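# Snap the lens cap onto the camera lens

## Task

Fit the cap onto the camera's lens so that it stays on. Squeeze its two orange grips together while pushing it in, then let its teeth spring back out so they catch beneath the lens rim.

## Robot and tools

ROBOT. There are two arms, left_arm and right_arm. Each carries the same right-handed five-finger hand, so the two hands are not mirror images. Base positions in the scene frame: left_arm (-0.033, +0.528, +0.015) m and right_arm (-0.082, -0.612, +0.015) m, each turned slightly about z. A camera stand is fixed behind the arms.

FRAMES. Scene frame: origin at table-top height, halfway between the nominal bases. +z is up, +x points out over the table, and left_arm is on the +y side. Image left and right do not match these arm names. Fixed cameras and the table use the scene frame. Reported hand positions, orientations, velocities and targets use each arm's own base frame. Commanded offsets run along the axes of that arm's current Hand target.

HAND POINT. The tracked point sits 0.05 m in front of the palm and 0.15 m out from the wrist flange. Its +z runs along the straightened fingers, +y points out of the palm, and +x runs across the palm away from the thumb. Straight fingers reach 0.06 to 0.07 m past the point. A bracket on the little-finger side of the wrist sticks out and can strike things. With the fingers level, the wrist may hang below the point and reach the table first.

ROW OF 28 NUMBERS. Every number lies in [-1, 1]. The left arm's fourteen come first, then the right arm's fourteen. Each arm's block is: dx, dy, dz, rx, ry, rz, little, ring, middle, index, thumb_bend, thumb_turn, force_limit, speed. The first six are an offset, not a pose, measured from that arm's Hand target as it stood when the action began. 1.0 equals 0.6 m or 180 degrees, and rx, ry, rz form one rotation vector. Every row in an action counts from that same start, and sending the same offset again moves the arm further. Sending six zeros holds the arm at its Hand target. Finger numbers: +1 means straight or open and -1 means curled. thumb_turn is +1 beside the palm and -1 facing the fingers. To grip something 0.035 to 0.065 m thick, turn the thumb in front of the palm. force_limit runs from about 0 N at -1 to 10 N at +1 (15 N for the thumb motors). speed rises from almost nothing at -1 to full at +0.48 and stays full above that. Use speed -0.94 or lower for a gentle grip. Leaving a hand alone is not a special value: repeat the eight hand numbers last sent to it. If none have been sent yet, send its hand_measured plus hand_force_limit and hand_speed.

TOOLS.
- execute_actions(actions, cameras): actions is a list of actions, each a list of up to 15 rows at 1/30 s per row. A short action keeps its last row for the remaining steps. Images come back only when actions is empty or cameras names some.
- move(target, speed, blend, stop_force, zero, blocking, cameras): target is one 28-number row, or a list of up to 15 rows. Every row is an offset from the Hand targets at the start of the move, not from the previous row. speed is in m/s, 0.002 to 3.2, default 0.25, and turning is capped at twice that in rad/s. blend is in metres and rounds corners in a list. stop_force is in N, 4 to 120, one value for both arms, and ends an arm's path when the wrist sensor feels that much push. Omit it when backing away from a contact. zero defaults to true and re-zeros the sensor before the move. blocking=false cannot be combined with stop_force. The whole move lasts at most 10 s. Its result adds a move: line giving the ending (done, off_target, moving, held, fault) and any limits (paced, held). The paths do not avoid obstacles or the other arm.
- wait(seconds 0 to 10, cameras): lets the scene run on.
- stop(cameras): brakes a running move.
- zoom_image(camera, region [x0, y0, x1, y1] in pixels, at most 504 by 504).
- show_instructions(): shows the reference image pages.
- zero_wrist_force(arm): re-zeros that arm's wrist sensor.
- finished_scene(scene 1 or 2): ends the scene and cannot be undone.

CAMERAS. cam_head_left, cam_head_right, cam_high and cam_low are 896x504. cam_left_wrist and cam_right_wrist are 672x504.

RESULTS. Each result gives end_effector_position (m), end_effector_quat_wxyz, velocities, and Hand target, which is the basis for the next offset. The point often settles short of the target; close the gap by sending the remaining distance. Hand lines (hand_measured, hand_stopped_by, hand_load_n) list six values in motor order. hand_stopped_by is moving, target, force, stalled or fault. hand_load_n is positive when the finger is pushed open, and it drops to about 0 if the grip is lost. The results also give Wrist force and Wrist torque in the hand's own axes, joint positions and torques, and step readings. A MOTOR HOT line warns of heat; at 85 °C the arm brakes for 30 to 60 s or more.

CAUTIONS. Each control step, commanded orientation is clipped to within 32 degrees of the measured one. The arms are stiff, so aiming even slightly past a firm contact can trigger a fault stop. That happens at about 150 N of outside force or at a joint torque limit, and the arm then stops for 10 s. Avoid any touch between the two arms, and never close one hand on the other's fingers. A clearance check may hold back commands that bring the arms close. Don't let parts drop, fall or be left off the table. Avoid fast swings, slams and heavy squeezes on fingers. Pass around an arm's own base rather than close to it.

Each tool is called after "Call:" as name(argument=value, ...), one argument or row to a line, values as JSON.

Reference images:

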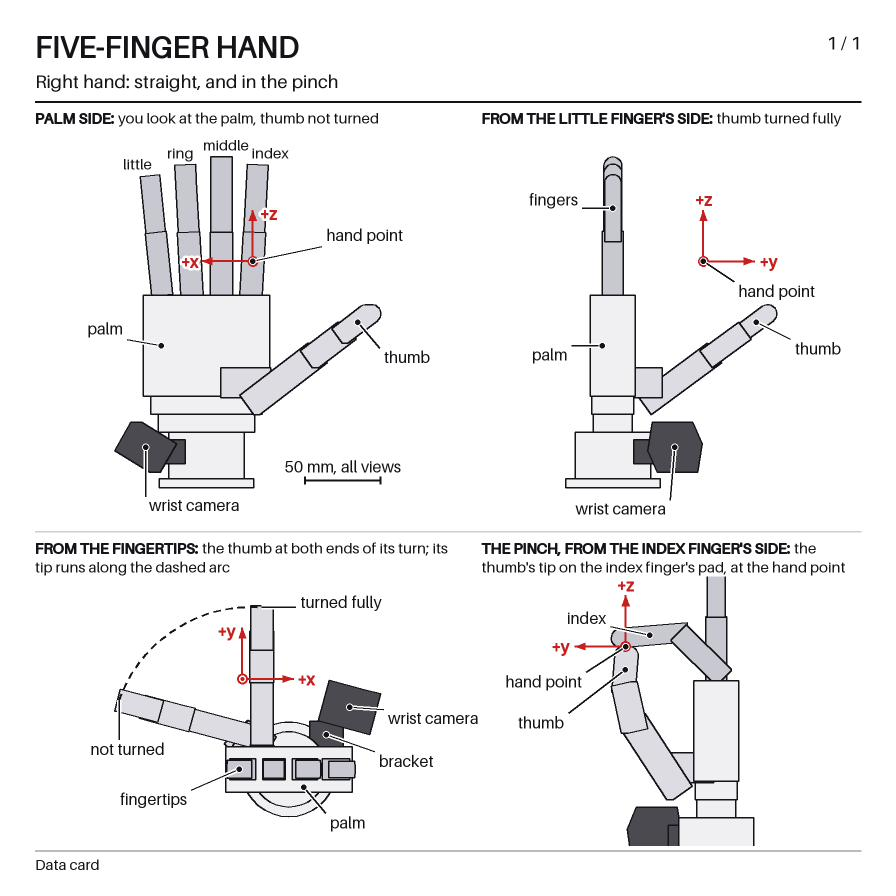

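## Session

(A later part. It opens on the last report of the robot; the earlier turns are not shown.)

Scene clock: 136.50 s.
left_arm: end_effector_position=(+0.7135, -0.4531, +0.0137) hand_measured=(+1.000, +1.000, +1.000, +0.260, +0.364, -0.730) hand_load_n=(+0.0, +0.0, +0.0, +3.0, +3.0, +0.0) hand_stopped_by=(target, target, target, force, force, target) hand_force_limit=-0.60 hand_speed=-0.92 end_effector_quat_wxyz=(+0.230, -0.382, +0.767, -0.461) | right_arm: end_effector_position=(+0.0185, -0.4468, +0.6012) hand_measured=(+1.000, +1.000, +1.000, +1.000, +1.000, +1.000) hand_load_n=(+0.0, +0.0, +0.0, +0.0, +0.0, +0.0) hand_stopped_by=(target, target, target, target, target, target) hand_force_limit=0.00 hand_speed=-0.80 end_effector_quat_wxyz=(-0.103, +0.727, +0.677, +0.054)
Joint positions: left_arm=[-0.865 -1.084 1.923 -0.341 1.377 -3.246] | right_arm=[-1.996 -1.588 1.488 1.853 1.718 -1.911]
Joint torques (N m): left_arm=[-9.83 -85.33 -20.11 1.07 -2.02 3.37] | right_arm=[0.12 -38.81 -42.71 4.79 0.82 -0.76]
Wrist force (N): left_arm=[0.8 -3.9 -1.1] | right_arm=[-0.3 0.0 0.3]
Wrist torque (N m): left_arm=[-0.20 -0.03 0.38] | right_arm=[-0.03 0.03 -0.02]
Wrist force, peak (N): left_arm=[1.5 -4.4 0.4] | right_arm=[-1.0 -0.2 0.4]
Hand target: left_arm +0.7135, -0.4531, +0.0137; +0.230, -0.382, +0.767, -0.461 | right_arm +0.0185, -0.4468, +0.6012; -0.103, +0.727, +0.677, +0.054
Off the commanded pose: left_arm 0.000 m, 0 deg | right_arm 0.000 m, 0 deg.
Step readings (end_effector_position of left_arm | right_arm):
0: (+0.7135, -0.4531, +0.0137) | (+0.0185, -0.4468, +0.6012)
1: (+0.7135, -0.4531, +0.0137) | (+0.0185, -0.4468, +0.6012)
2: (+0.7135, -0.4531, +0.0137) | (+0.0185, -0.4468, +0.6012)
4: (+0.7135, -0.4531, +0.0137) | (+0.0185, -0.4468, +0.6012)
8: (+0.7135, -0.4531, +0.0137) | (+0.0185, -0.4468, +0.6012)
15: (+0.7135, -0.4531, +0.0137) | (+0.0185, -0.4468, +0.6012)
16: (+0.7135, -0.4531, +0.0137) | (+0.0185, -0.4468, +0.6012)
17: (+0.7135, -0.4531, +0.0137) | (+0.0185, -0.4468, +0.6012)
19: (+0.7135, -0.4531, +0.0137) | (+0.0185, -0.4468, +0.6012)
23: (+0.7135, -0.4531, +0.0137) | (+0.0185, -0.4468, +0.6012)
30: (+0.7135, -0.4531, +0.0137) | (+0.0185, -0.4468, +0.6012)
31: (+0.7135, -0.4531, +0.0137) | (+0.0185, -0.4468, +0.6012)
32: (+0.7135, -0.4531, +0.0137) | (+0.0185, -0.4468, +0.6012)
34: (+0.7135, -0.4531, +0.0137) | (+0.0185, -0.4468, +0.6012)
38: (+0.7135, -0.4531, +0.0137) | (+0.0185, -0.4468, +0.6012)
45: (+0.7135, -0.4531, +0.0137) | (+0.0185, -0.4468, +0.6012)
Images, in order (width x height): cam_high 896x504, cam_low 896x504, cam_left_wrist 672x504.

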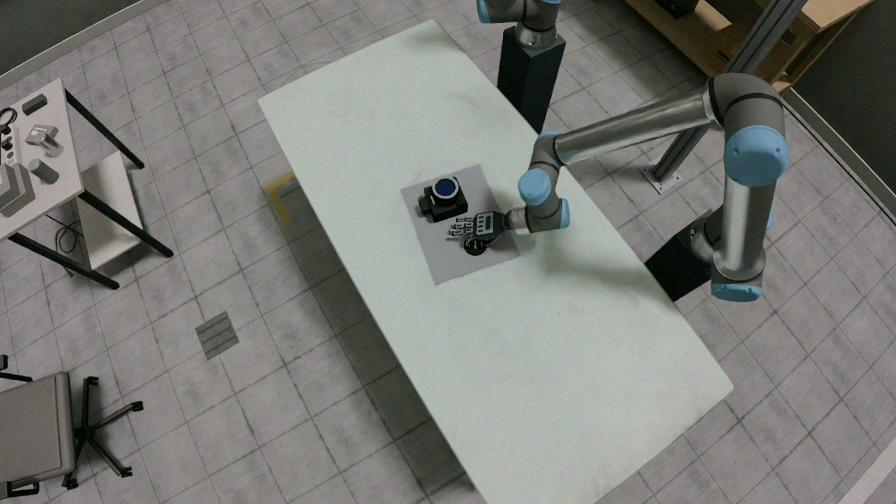

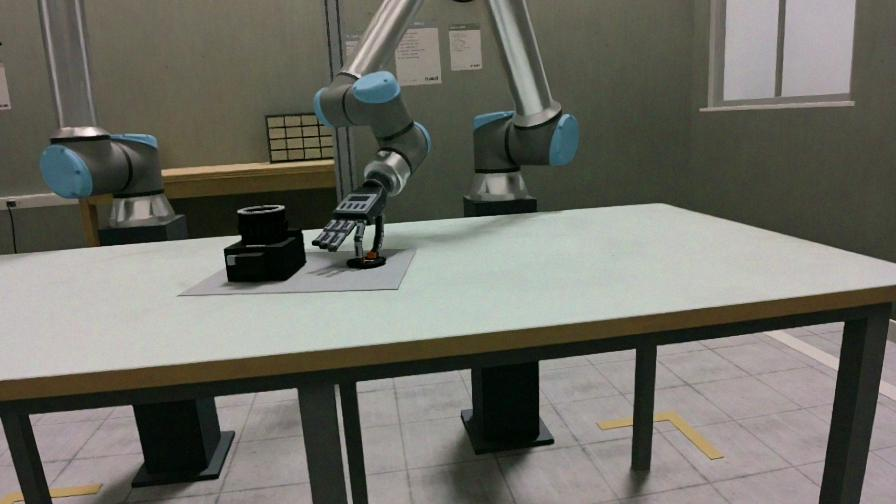

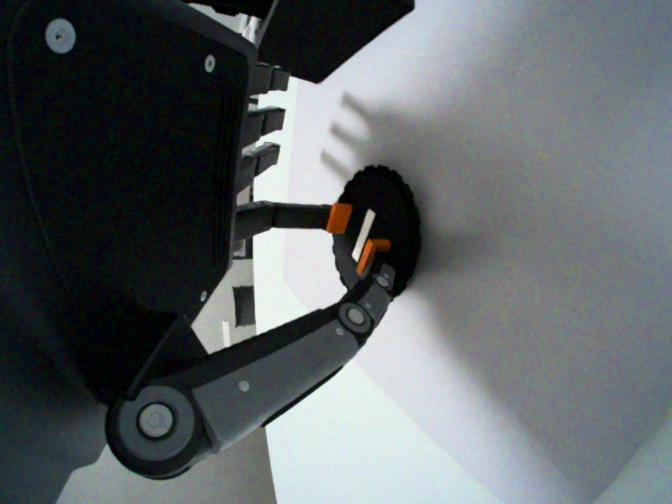

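Call:
execute_actions(
  actions=[
    [[0,0,0,0,0,0,1,1,1,0.0,0.15,-0.73,0.2,-0.92,0,0,0,0,0,0,1,1,1,1,1,1,0,-0.8]],
    [[0,0,0,0,0,0,1,1,1,0.0,0.15,-0.73,0.2,-0.92,0,0,0,0,0,0,1,1,1,1,1,1,0,-0.8]],
    [[0,0,0,0,0,0,1,1,1,0.0,0.15,-0.73,0.2,-0.92,0,0,0,0,0,0,1,1,1,1,1,1,0,-0.8]],
    [[0,0,0,0,0,0,1,1,1,0.0,0.15,-0.73,0.2,-0.92,0,0,0,0,0,0,1,1,1,1,1,1,0,-0.8]],
  ],
  cameras=["cam_left_wrist","cam_low","cam_high"],
)

Call:
zoom_image(
  camera="cam_left_wrist",
  region=[300, 150, 440, 310],
)

Call:
zoom_image(
  camera="cam_low",
  region=[340, 225, 400, 275],
)

Scene clock: 140.60 s.
left_arm: end_effector_position=(+0.7135, -0.4531, +0.0137) hand_measured=(+1.000, +1.000, +1.000, +0.216, +0.208, -0.730) hand_load_n=(+0.0, +0.0, +0.0, +8.0, +8.5, +0.0) hand_stopped_by=(target, target, target, force, force, target) hand_force_limit=0.20 hand_speed=-0.92 end_effector_quat_wxyz=(+0.230, -0.382, +0.767, -0.461) | right_arm: end_effector_position=(+0.0185, -0.4468, +0.6012) hand_measured=(+1.000, +1.000, +1.000, +1.000, +1.000, +1.000) hand_load_n=(+0.0, +0.0, +0.0, +0.0, +0.0, +0.0) hand_stopped_by=(target, target, target, target, target, target) hand_force_limit=0.00 hand_speed=-0.80 end_effector_quat_wxyz=(-0.103, +0.727, +0.677, +0.054)
Joint positions: left_arm=[-0.865 -1.084 1.923 -0.341 1.377 -3.246] | right_arm=[-1.996 -1.588 1.488 1.853 1.718 -1.911]
Joint torques (N m): left_arm=[-10.57 -85.8 -21.92 1 -1.67 3.61] | right_arm=[-0.41 -39.43 -43.99 4.5 0.75 -1.29]
Wrist force (N): left_arm=[2.1 -5.2 -3.5] | right_arm=[-0.2 -0.3 0.1]
Wrist torque (N m): left_arm=[-0.11 0.01 0.40] | right_arm=[-0.05 0.02 -0.02]
Wrist force, peak (N): left_arm=[1.9 -5.5 -3.8] | right_arm=[-0.5 -0.5 0.7]
Hand target: left_arm +0.7135, -0.4531, +0.0137; +0.230, -0.382, +0.767, -0.461 | right_arm +0.0185, -0.4468, +0.6012; -0.103, +0.727, +0.677, +0.054
Off the commanded pose: left_arm 0.000 m, 0 deg | right_arm 0.000 m, 0 deg.
Step readings (end_effector_position of left_arm | right_arm):
0: (+0.7135, -0.4531, +0.0137) | (+0.0185, -0.4468, +0.6012)
1: (+0.7135, -0.4531, +0.0137) | (+0.0185, -0.4468, +0.6012)
2: (+0.7135, -0.4531, +0.0137) | (+0.0185, -0.4468, +0.6012)
4: (+0.7135, -0.4531, +0.0137) | (+0.0185, -0.4468, +0.6012)
8: (+0.7135, -0.4531, +0.0137) | (+0.0185, -0.4468, +0.6012)
15: (+0.7135, -0.4531, +0.0137) | (+0.0185, -0.4468, +0.6012)
16: (+0.7135, -0.4531, +0.0137) | (+0.0185, -0.4468, +0.6012)
17: (+0.7135, -0.4531, +0.0137) | (+0.0185, -0.4468, +0.6012)
19: (+0.7135, -0.4531, +0.0137) | (+0.0185, -0.4468, +0.6012)
23: (+0.7135, -0.4531, +0.0137) | (+0.0185, -0.4468, +0.6012)
30: (+0.7135, -0.4531, +0.0137) | (+0.0185, -0.4468, +0.6012)
31: (+0.7135, -0.4531, +0.0137) | (+0.0185, -0.4468, +0.6012)
32: (+0.7135, -0.4531, +0.0137) | (+0.0185, -0.4468, +0.6012)
34: (+0.7135, -0.4531, +0.0137) | (+0.0185, -0.4468, +0.6012)
38: (+0.7135, -0.4531, +0.0137) | (+0.0185, -0.4468, +0.6012)
45: (+0.7135, -0.4531, +0.0137) | (+0.0185, -0.4468, +0.6012)
46: (+0.7135, -0.4531, +0.0137) | (+0.0185, -0.4468, +0.6012)
47: (+0.7135, -0.4531, +0.0137) | (+0.0185, -0.4468, +0.6012)
49: (+0.7135, -0.4531, +0.0137) | (+0.0185, -0.4468, +0.6012)
53: (+0.7135, -0.4531, +0.0137) | (+0.0185, -0.4468, +0.6012)
60: (+0.7135, -0.4531, +0.0137) | (+0.0185, -0.4468, +0.6012)
Images, in order (width x height): cam_high 896x504, cam_low 896x504, cam_left_wrist 672x504.

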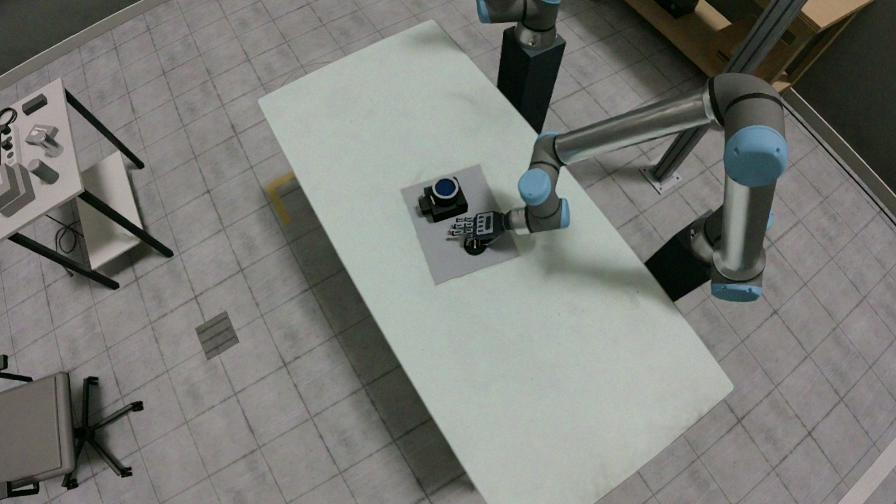

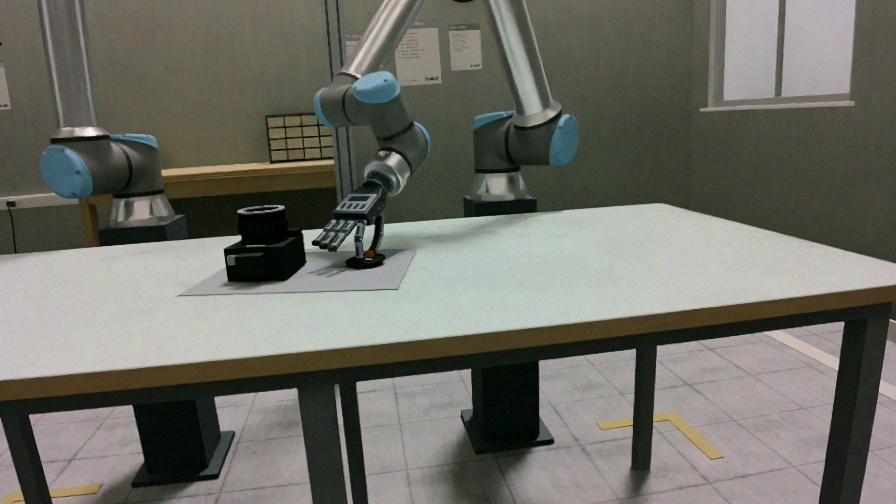

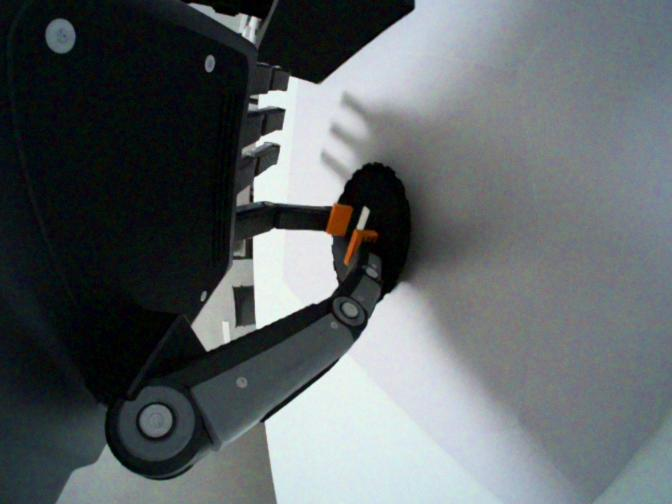

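Scaled by 3.150 from the camera's 672x504 image, which has a finer 960x720 frame.

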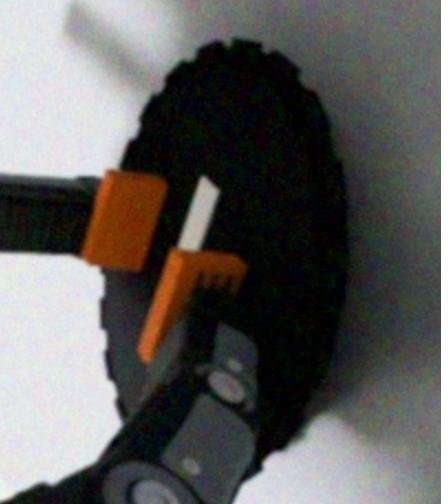

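Scaled by 8.400 from the camera's 896x504 image, which has a finer 1280x720 frame.

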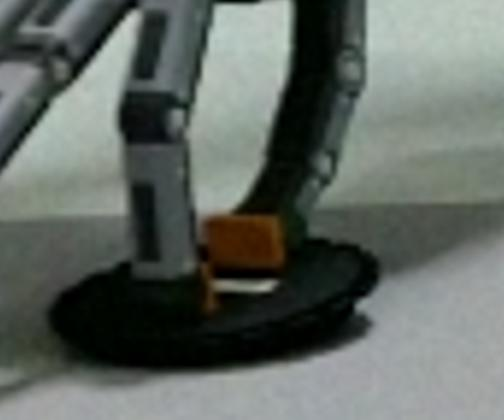

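Call:
move(
  target=[0,-0.0074,-0.0039,0.0222,0,0,1,1,1,0.0,0.15,-0.73,0.2,-0.92,0,0,0,0,0,0,1,1,1,1,1,1,0,-0.8],
  speed=0.03,
)

Call:
execute_actions(
  actions=[
    [[0,0,0,0,0,0,1,1,1,-0.03,0.05,-0.73,0.7,-0.92,0,0,0,0,0,0,1,1,1,1,1,1,0,-0.8]],
    [[0,0,0,0,0,0,1,1,1,-0.03,0.05,-0.73,0.7,-0.92,0,0,0,0,0,0,1,1,1,1,1,1,0,-0.8]],
    [[0,0,0,0,0,0,1,1,1,-0.03,0.05,-0.73,0.7,-0.92,0,0,0,0,0,0,1,1,1,1,1,1,0,-0.8]],
    [[0,0,0,0,0,0,1,1,1,-0.03,0.05,-0.73,0.7,-0.92,0,0,0,0,0,0,1,1,1,1,1,1,0,-0.8]],
  ],
  cameras=["cam_left_wrist","cam_low","cam_high"],
)

Call:
zoom_image(
  camera="cam_left_wrist",
  region=[300, 150, 440, 310],
)

Call:
zoom_image(
  camera="cam_low",
  region=[340, 225, 400, 275],
)

Scene clock: 146.00 s.
left_arm: end_effector_position=(+0.7134, -0.4530, +0.0187) hand_measured=(+1.000, +1.000, +1.000, +0.216, +0.208, -0.730) hand_load_n=(+0.0, +0.0, +0.0, +8.0, +6.5, -0.5) hand_stopped_by=(target, target, target, force, force, target) hand_force_limit=0.20 hand_speed=-0.92 end_effector_quat_wxyz=(+0.243, -0.374, +0.750, -0.488) | right_arm: end_effector_position=(+0.0185, -0.4468, +0.6012) hand_measured=(+1.000, +1.000, +1.000, +1.000, +1.000, +1.000) hand_load_n=(+0.0, +0.0, +0.0, +0.0, +0.0, +0.0) hand_stopped_by=(target, target, target, target, target, target) hand_force_limit=0.00 hand_speed=-0.80 end_effector_quat_wxyz=(-0.103, +0.727, +0.677, +0.054)
Joint positions: left_arm=[-0.87 -1.099 1.966 -0.439 1.366 -3.234] | right_arm=[-1.996 -1.588 1.488 1.853 1.718 -1.911]
Joint torques (N m): left_arm=[-5.78 -71.76 -39.78 2.3 -0.83 1.96] | right_arm=[-0.92 -37.23 -42.81 4.41 0.51 -1.23]
Wrist force (N): left_arm=[1.0 -2.3 0.9] | right_arm=[-0.1 -0.1 0.4]
Wrist torque (N m): left_arm=[-0.31 -0.03 0.12] | right_arm=[-0.04 0.01 -0.01]
Wrist force, peak (N): left_arm=[2.1 -5.7 -3.7] | right_arm=[-0.3 0.0 0.8]
Hand target: left_arm +0.7135, -0.4531, +0.0187; +0.243, -0.374, +0.750, -0.488 | right_arm +0.0185, -0.4468, +0.6012; -0.103, +0.727, +0.677, +0.054
Off the commanded pose: left_arm 0.000 m, 0 deg | right_arm 0.000 m, 0 deg.
move: done

Scene clock: 148.20 s.
left_arm: end_effector_position=(+0.7135, -0.4531, +0.0187) hand_measured=(+1.000, +1.000, +1.000, +0.212, +0.172, -0.730) hand_load_n=(+0.0, +0.0, +0.0, +17.0, +12.5, -0.5) hand_stopped_by=(target, target, target, force, force, target) hand_force_limit=0.70 hand_speed=-0.92 end_effector_quat_wxyz=(+0.243, -0.374, +0.750, -0.488) | right_arm: end_effector_position=(+0.0185, -0.4468, +0.6012) hand_measured=(+1.000, +1.000, +1.000, +1.000, +1.000, +1.000) hand_load_n=(+0.0, +0.0, +0.0, +0.0, +0.0, -0.5) hand_stopped_by=(target, target, target, target, target, target) hand_force_limit=0.00 hand_speed=-0.80 end_effector_quat_wxyz=(-0.103, +0.727, +0.677, +0.054)
Joint positions: left_arm=[-0.87 -1.099 1.965 -0.439 1.366 -3.234] | right_arm=[-1.996 -1.588 1.488 1.853 1.718 -1.911]
Joint torques (N m): left_arm=[14.87 -54.78 -41.69 2.23 1.47 -3.17] | right_arm=[-2.17 -36.76 -43.73 4.52 0.9 -1.06]
Wrist force (N): left_arm=[0.7 -2.3 0.5] | right_arm=[-0.3 0.0 -0.1]
Wrist torque (N m): left_arm=[-0.29 0.03 0.11] | right_arm=[0.00 0.04 -0.03]
Wrist force, peak (N): left_arm=[1.3 -2.7 0.4] | right_arm=[0.1 -0.3 0.7]
Hand target: left_arm +0.7135, -0.4531, +0.0187; +0.243, -0.374, +0.750, -0.488 | right_arm +0.0185, -0.4468, +0.6012; -0.103, +0.727, +0.677, +0.054
Off the commanded pose: left_arm 0.000 m, 0 deg | right_arm 0.000 m, 0 deg.
Step readings (end_effector_position of left_arm | right_arm):
0: (+0.7134, -0.4530, +0.0187) | (+0.0185, -0.4468, +0.6012)
1: (+0.7134, -0.4530, +0.0187) | (+0.0185, -0.4468, +0.6012)
2: (+0.7134, -0.4530, +0.0187) | (+0.0185, -0.4468, +0.6012)
4: (+0.7134, -0.4530, +0.0187) | (+0.0185, -0.4468, +0.6012)
8: (+0.7135, -0.4531, +0.0187) | (+0.0185, -0.4468, +0.6012)
15: (+0.7135, -0.4531, +0.0187) | (+0.0185, -0.4468, +0.6012)
16: (+0.7135, -0.4531, +0.0187) | (+0.0185, -0.4468, +0.6012)
17: (+0.7135, -0.4531, +0.0187) | (+0.0185, -0.4468, +0.6012)
19: (+0.7135, -0.4531, +0.0187) | (+0.0185, -0.4468, +0.6012)
23: (+0.7135, -0.4531, +0.0187) | (+0.0185, -0.4468, +0.6012)
30: (+0.7135, -0.4531, +0.0187) | (+0.0185, -0.4468, +0.6012)
31: (+0.7135, -0.4531, +0.0187) | (+0.0185, -0.4468, +0.6012)
32: (+0.7135, -0.4531, +0.0187) | (+0.0185, -0.4468, +0.6012)
34: (+0.7135, -0.4531, +0.0187) | (+0.0185, -0.4468, +0.6012)
38: (+0.7135, -0.4531, +0.0187) | (+0.0185, -0.4468, +0.6012)
45: (+0.7135, -0.4531, +0.0187) | (+0.0185, -0.4468, +0.6012)
46: (+0.7135, -0.4531, +0.0187) | (+0.0185, -0.4468, +0.6012)
47: (+0.7135, -0.4531, +0.0187) | (+0.0185, -0.4468, +0.6012)
49: (+0.7135, -0.4531, +0.0187) | (+0.0185, -0.4468, +0.6012)
53: (+0.7135, -0.4531, +0.0187) | (+0.0185, -0.4468, +0.6012)
60: (+0.7135, -0.4531, +0.0187) | (+0.0185, -0.4468, +0.6012)
Images, in order (width x height): cam_high 896x504, cam_low 896x504, cam_left_wrist 672x504.

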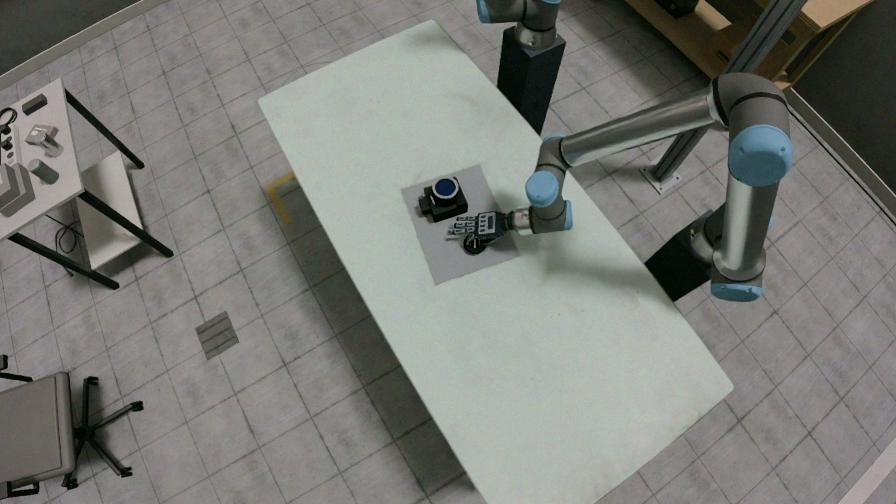

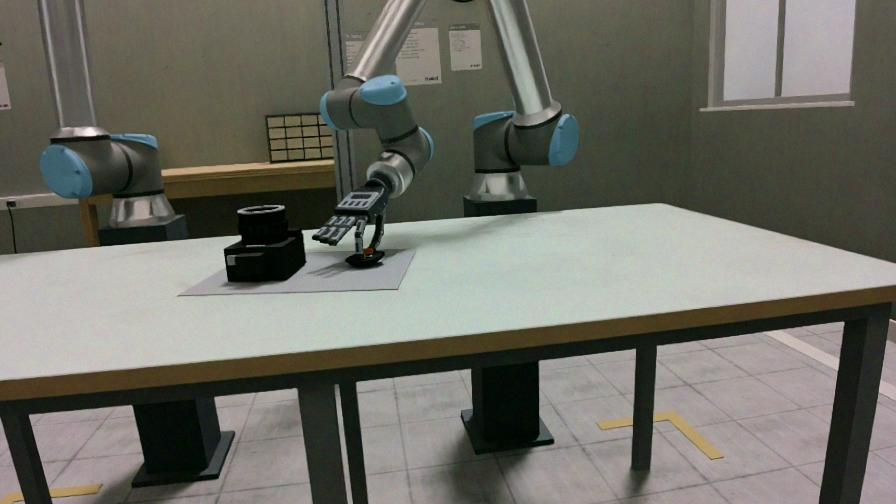

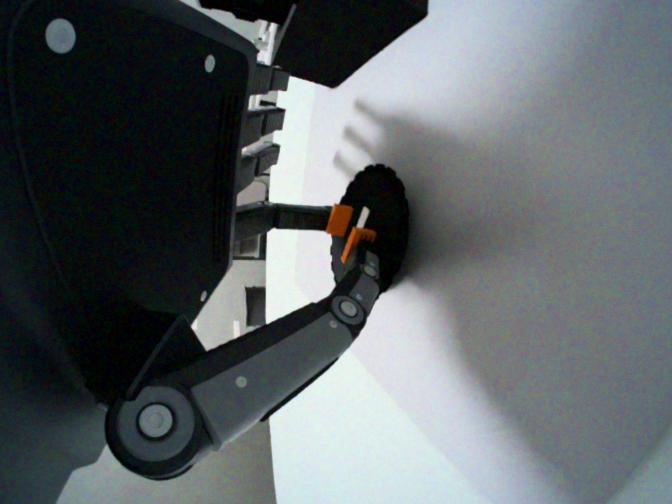

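Scaled by 3.150 from the camera's 672x504 image, which has a finer 960x720 frame.

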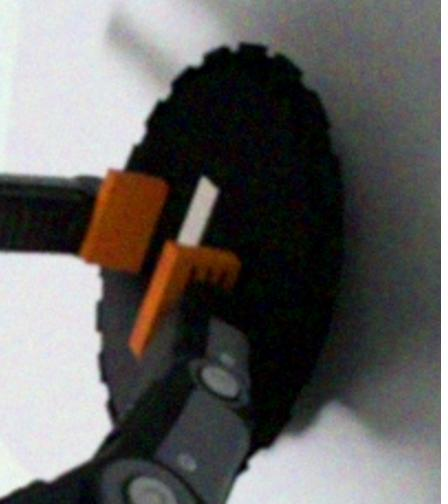

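Scaled by 8.400 from the camera's 896x504 image, which has a finer 1280x720 frame.

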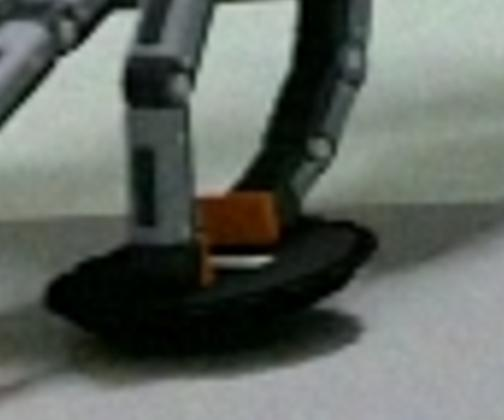

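Call:
move(
  target=[0,-0.2588,-0.1152,0.0333,0,0,1,1,1,-0.03,0.185,-0.73,0.7,-0.92,0,0,0,0,0,0,1,1,1,1,1,1,0,-0.8],
  speed=0.12,
  cameras=["cam_low","cam_left_wrist","cam_high"],
)

Call:
zoom_image(
  camera="cam_low",
  region=[200, 100, 440, 290],
)

Call:
zoom_image(
  camera="cam_left_wrist",
  region=[280, 0, 520, 320],
)

Scene clock: 157.13 s.
left_arm: end_effector_position=(+0.7134, -0.4530, +0.1889) hand_measured=(+1.000, +1.000, +1.000, +0.212, +0.190, -0.730) hand_load_n=(+0.0, +0.0, +0.0, +12.5, +9.0, +0.0) hand_stopped_by=(target, target, target, force, target, target) hand_force_limit=0.70 hand_speed=-0.92 end_effector_quat_wxyz=(+0.263, -0.361, +0.724, -0.527) | right_arm: end_effector_position=(+0.0185, -0.4468, +0.6012) hand_measured=(+1.000, +1.000, +1.000, +1.000, +1.000, +1.000) hand_load_n=(+0.0, +0.0, +0.0, +0.0, -0.5, +0.0) hand_stopped_by=(target, target, target, target, target, target) hand_force_limit=0.00 hand_speed=-0.80 end_effector_quat_wxyz=(-0.103, +0.727, +0.677, +0.054)
Joint positions: left_arm=[-0.876 -1.316 1.935 -0.298 1.352 -3.213] | right_arm=[-1.996 -1.588 1.488 1.853 1.718 -1.911]
Joint torques (N m): left_arm=[-7.47 -43.97 -26.31 -3.53 -1.11 0.4] | right_arm=[3.79 -40.31 -43.41 4.11 0.77 -1.04]
Wrist force (N): left_arm=[0.4 -2.0 0.4] | right_arm=[-0.3 -0.5 -0.2]
Wrist torque (N m): left_arm=[-0.19 0.11 0.15] | right_arm=[-0.07 0.05 -0.04]
Wrist force, peak (N): left_arm=[1.0 -3.7 -0.1] | right_arm=[-0.4 -0.3 0.8]
Hand target: left_arm +0.7133, -0.4529, +0.1886; +0.263, -0.361, +0.724, -0.526 | right_arm +0.0185, -0.4468, +0.6012; -0.103, +0.727, +0.677, +0.054
Off the commanded pose: left_arm 0.000 m, 0 deg | right_arm 0.000 m, 0 deg.
move: done
Images, in order (width x height): cam_high 896x504, cam_low 896x504, cam_left_wrist 672x504.

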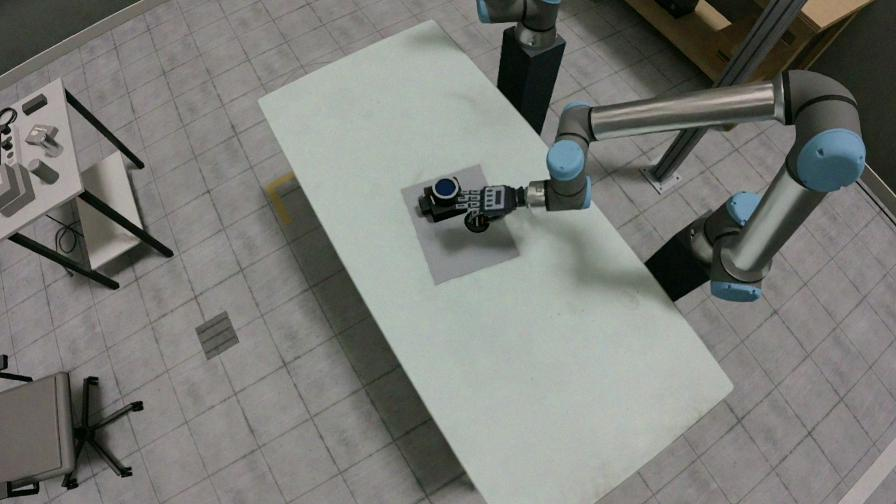

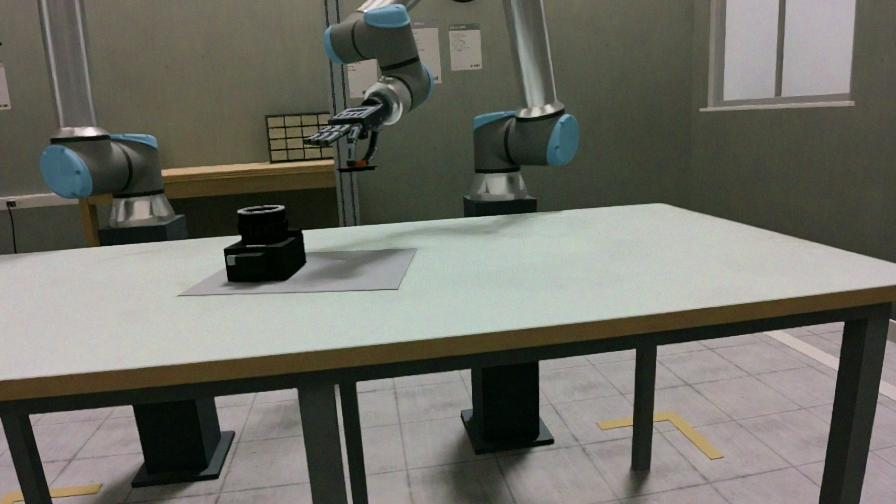

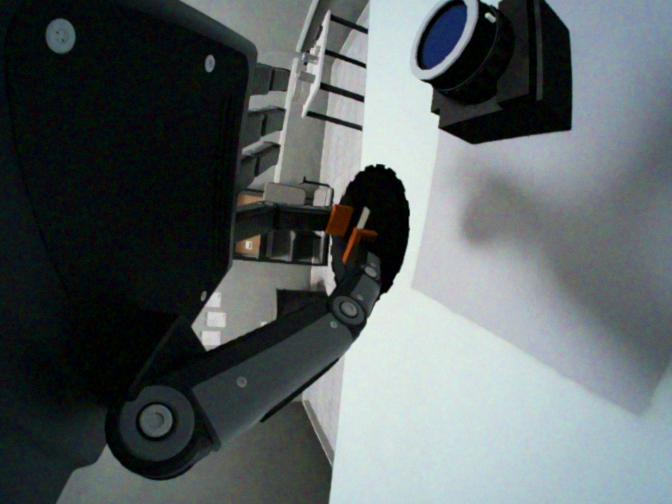

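Scaled by 2.100 from the camera's 896x504 image, which has a finer 1280x720 frame.

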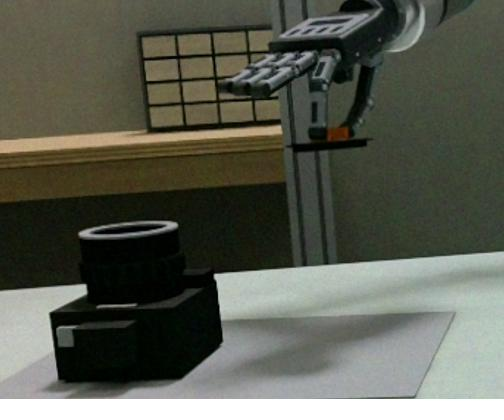

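Scaled by 1.575 from the camera's 672x504 image, which has a finer 960x720 frame.

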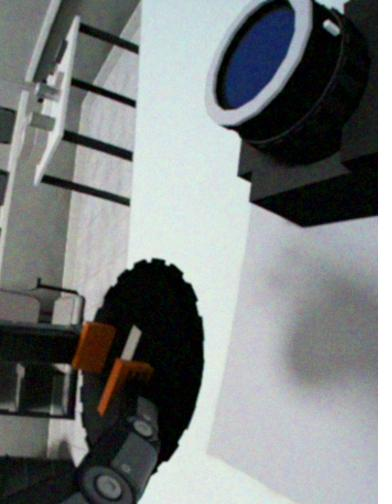

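Call:
zoom_image(
  camera="cam_low",
  region=[300, 110, 400, 190],
)

Call:
zoom_image(
  camera="cam_high",
  region=[400, 160, 540, 260],
)

Scaled by 5.040 from the camera's 896x504 image, which has a finer 1280x720 frame.

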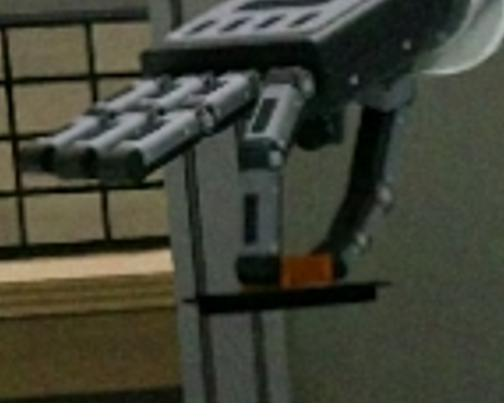

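Scaled by 3.600 from the camera's 896x504 image, which has a finer 1280x720 frame.

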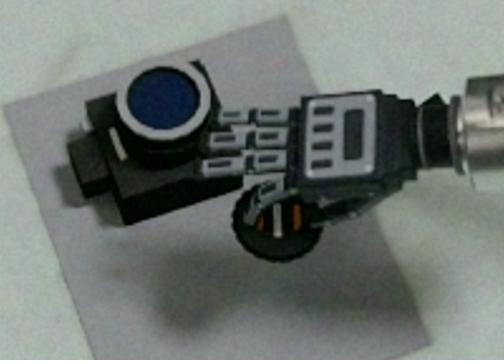

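Call:
zoom_image(
  camera="cam_low",
  region=[215, 185, 315, 265],
)

Scaled by 5.040 from the camera's 896x504 image, which has a finer 1280x720 frame.

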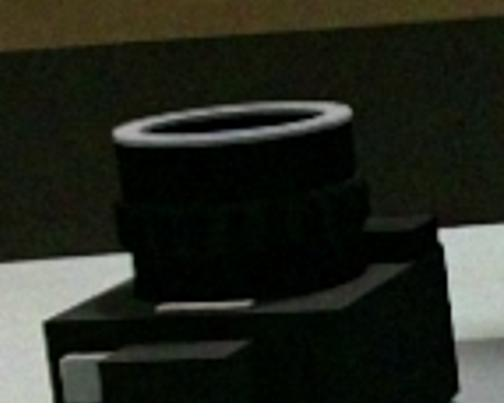

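Call:
move(
  target=[0.2333,-0.0576,0.1772,0,0,0,1,1,1,-0.03,0.185,-0.73,0.7,-0.92,0,0,0,0,0,0,1,1,1,1,1,1,0,-0.8],
  speed=0.12,
  cameras=["all"],
)

Call:
zoom_image(
  camera="cam_low",
  region=[200, 120, 340, 260],
)

Call:
zoom_image(
  camera="cam_high",
  region=[400, 130, 500, 230],
)

Call:
zoom_image(
  camera="cam_left_wrist",
  region=[280, 130, 460, 310],
)

Call:
zoom_image(
  camera="cam_head_right",
  region=[360, 240, 460, 330],
)

Scene clock: 165.13 s.
left_arm: end_effector_position=(+0.7184, -0.6321, +0.1887) hand_measured=(+1.000, +1.000, +1.000, +0.212, +0.190, -0.730) hand_load_n=(+0.0, +0.0, +0.0, +12.5, +9.0, +0.0) hand_stopped_by=(target, target, target, force, target, target) hand_force_limit=0.70 hand_speed=-0.92 end_effector_quat_wxyz=(+0.262, -0.361, +0.724, -0.526) | right_arm: end_effector_position=(+0.0185, -0.4468, +0.6012) hand_measured=(+1.000, +1.000, +1.000, +1.000, +1.000, +1.000) hand_load_n=(+0.0, +0.0, +0.0, +0.0, +0.0, +0.0) hand_stopped_by=(target, target, target, target, target, target) hand_force_limit=0.00 hand_speed=-0.80 end_effector_quat_wxyz=(-0.103, +0.727, +0.677, +0.054)
Joint positions: left_arm=[-1.031 -1.141 1.686 -0.209 1.205 -3.266] | right_arm=[-1.996 -1.588 1.488 1.853 1.718 -1.911]
Joint torques (N m): left_arm=[16.8 -95.59 -28.87 -2.64 1.35 2.3] | right_arm=[-0.75 -39.67 -42.26 4.73 0.66 -1.42]
Wrist force (N): left_arm=[1.3 -1.6 0.0] | right_arm=[0.1 -0.1 0.3]
Wrist torque (N m): left_arm=[-0.06 -0.08 0.39] | right_arm=[-0.04 -0.03 0.00]
Wrist force, peak (N): left_arm=[2.8 -2.2 1.0] | right_arm=[-0.3 -0.5 0.5]
Hand target: left_arm +0.7184, -0.6320, +0.1888; +0.263, -0.361, +0.724, -0.526 | right_arm +0.0185, -0.4468, +0.6012; -0.103, +0.727, +0.677, +0.054
Off the commanded pose: left_arm 0.000 m, 0 deg | right_arm 0.000 m, 0 deg.
move: done

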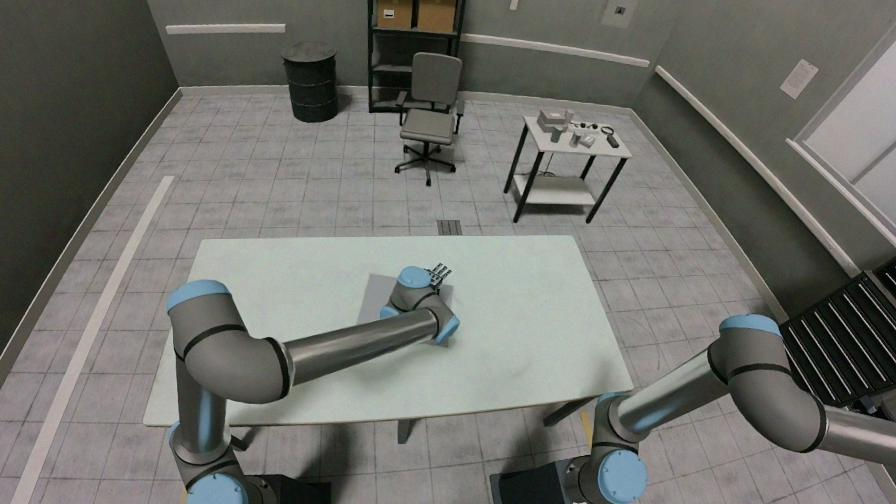

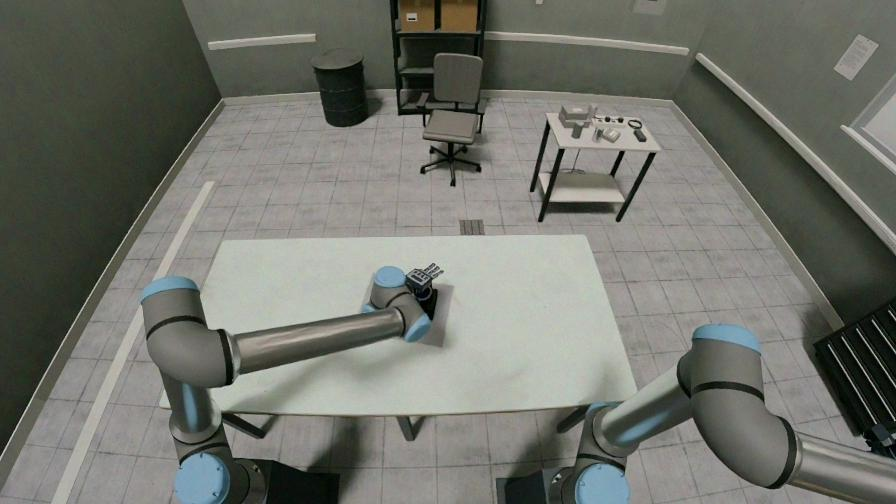

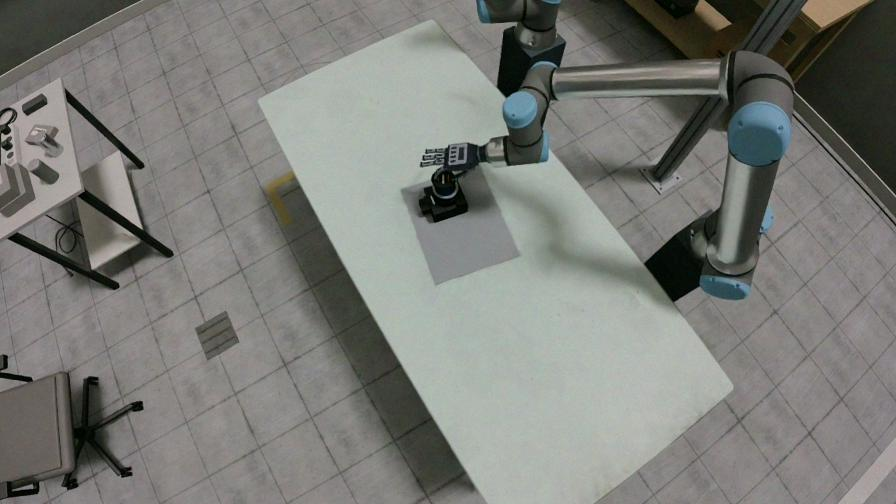

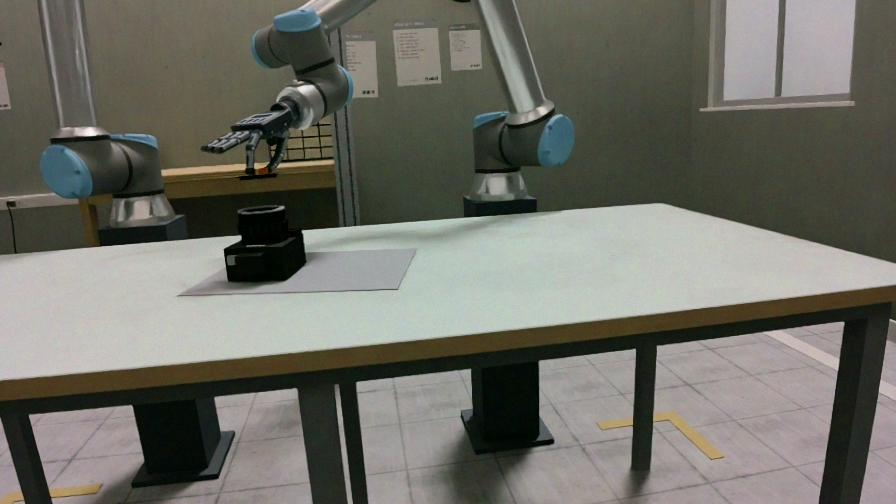

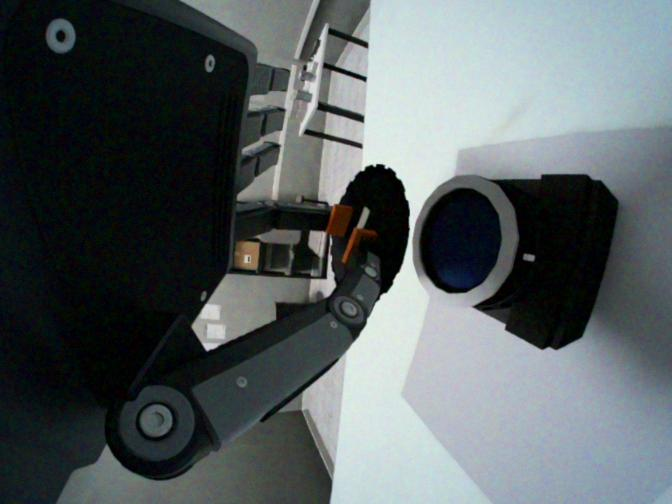

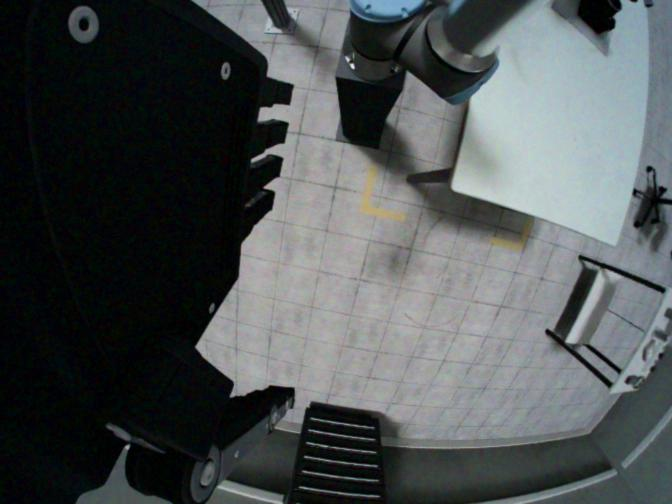

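Scaled by 3.600 from the camera's 896x504 image, which has a finer 1280x720 frame.

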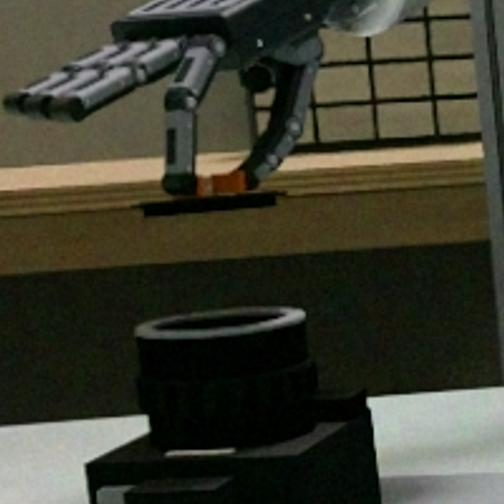

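Scaled by 5.040 from the camera's 896x504 image, which has a finer 1280x720 frame.

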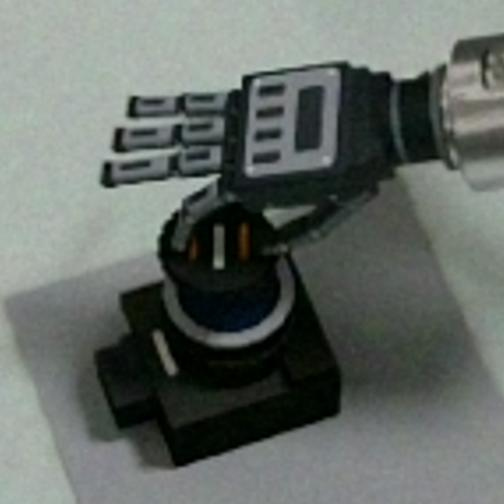

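Scaled by 2.800 from the camera's 672x504 image, which has a finer 960x720 frame.

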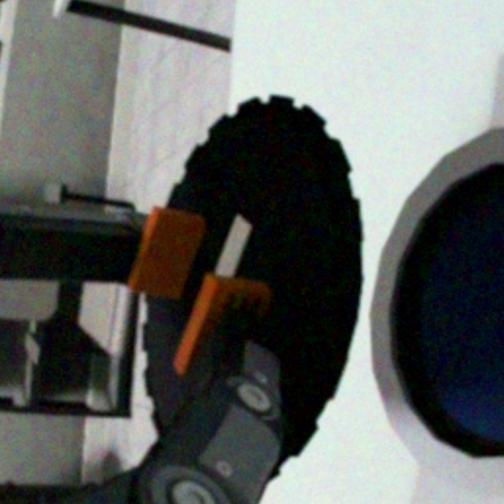

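Scaled by 5.040 from the camera's 896x504 image, which has a finer 1280x720 frame.

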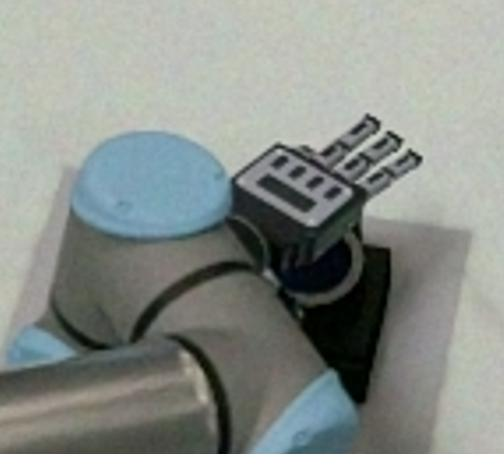

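Call:
zoom_image(
  camera="cam_low",
  region=[230, 150, 290, 190],
)

Call:
zoom_image(
  camera="cam_low",
  region=[230, 195, 290, 235],
)

Scaled by 8.400 from the camera's 896x504 image, which has a finer 1280x720 frame.

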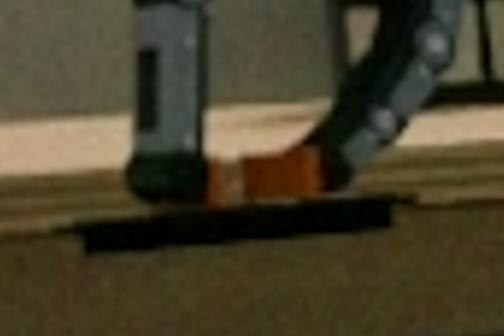

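Scaled by 8.400 from the camera's 896x504 image, which has a finer 1280x720 frame.

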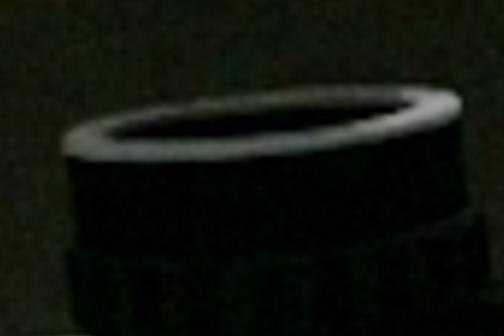

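Call:
zoom_image(
  camera="cam_high",
  region=[420, 160, 470, 210],
)

Call:
zoom_image(
  camera="cam_head_right",
  region=[400, 270, 450, 320],
)

Scaled by 10.080 from the camera's 896x504 image, which has a finer 1280x720 frame.

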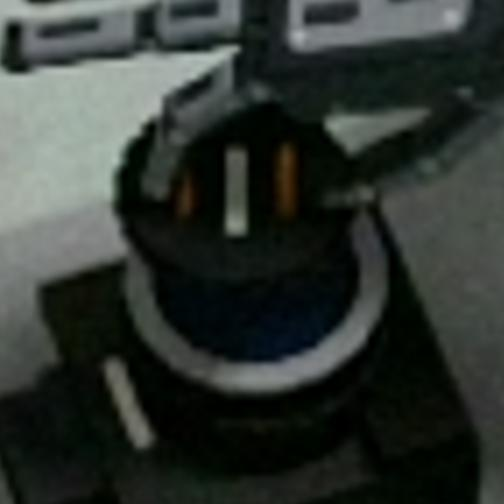

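Scaled by 10.080 from the camera's 896x504 image, which has a finer 1280x720 frame.

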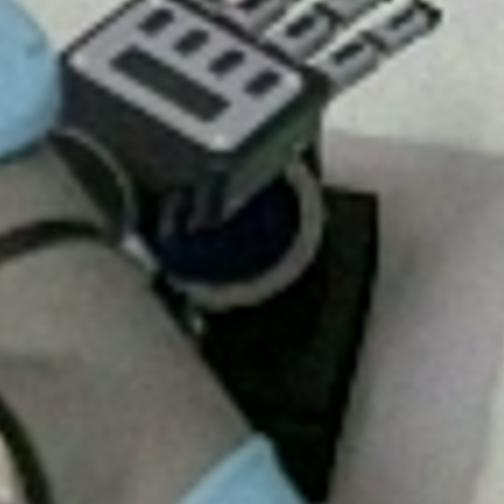

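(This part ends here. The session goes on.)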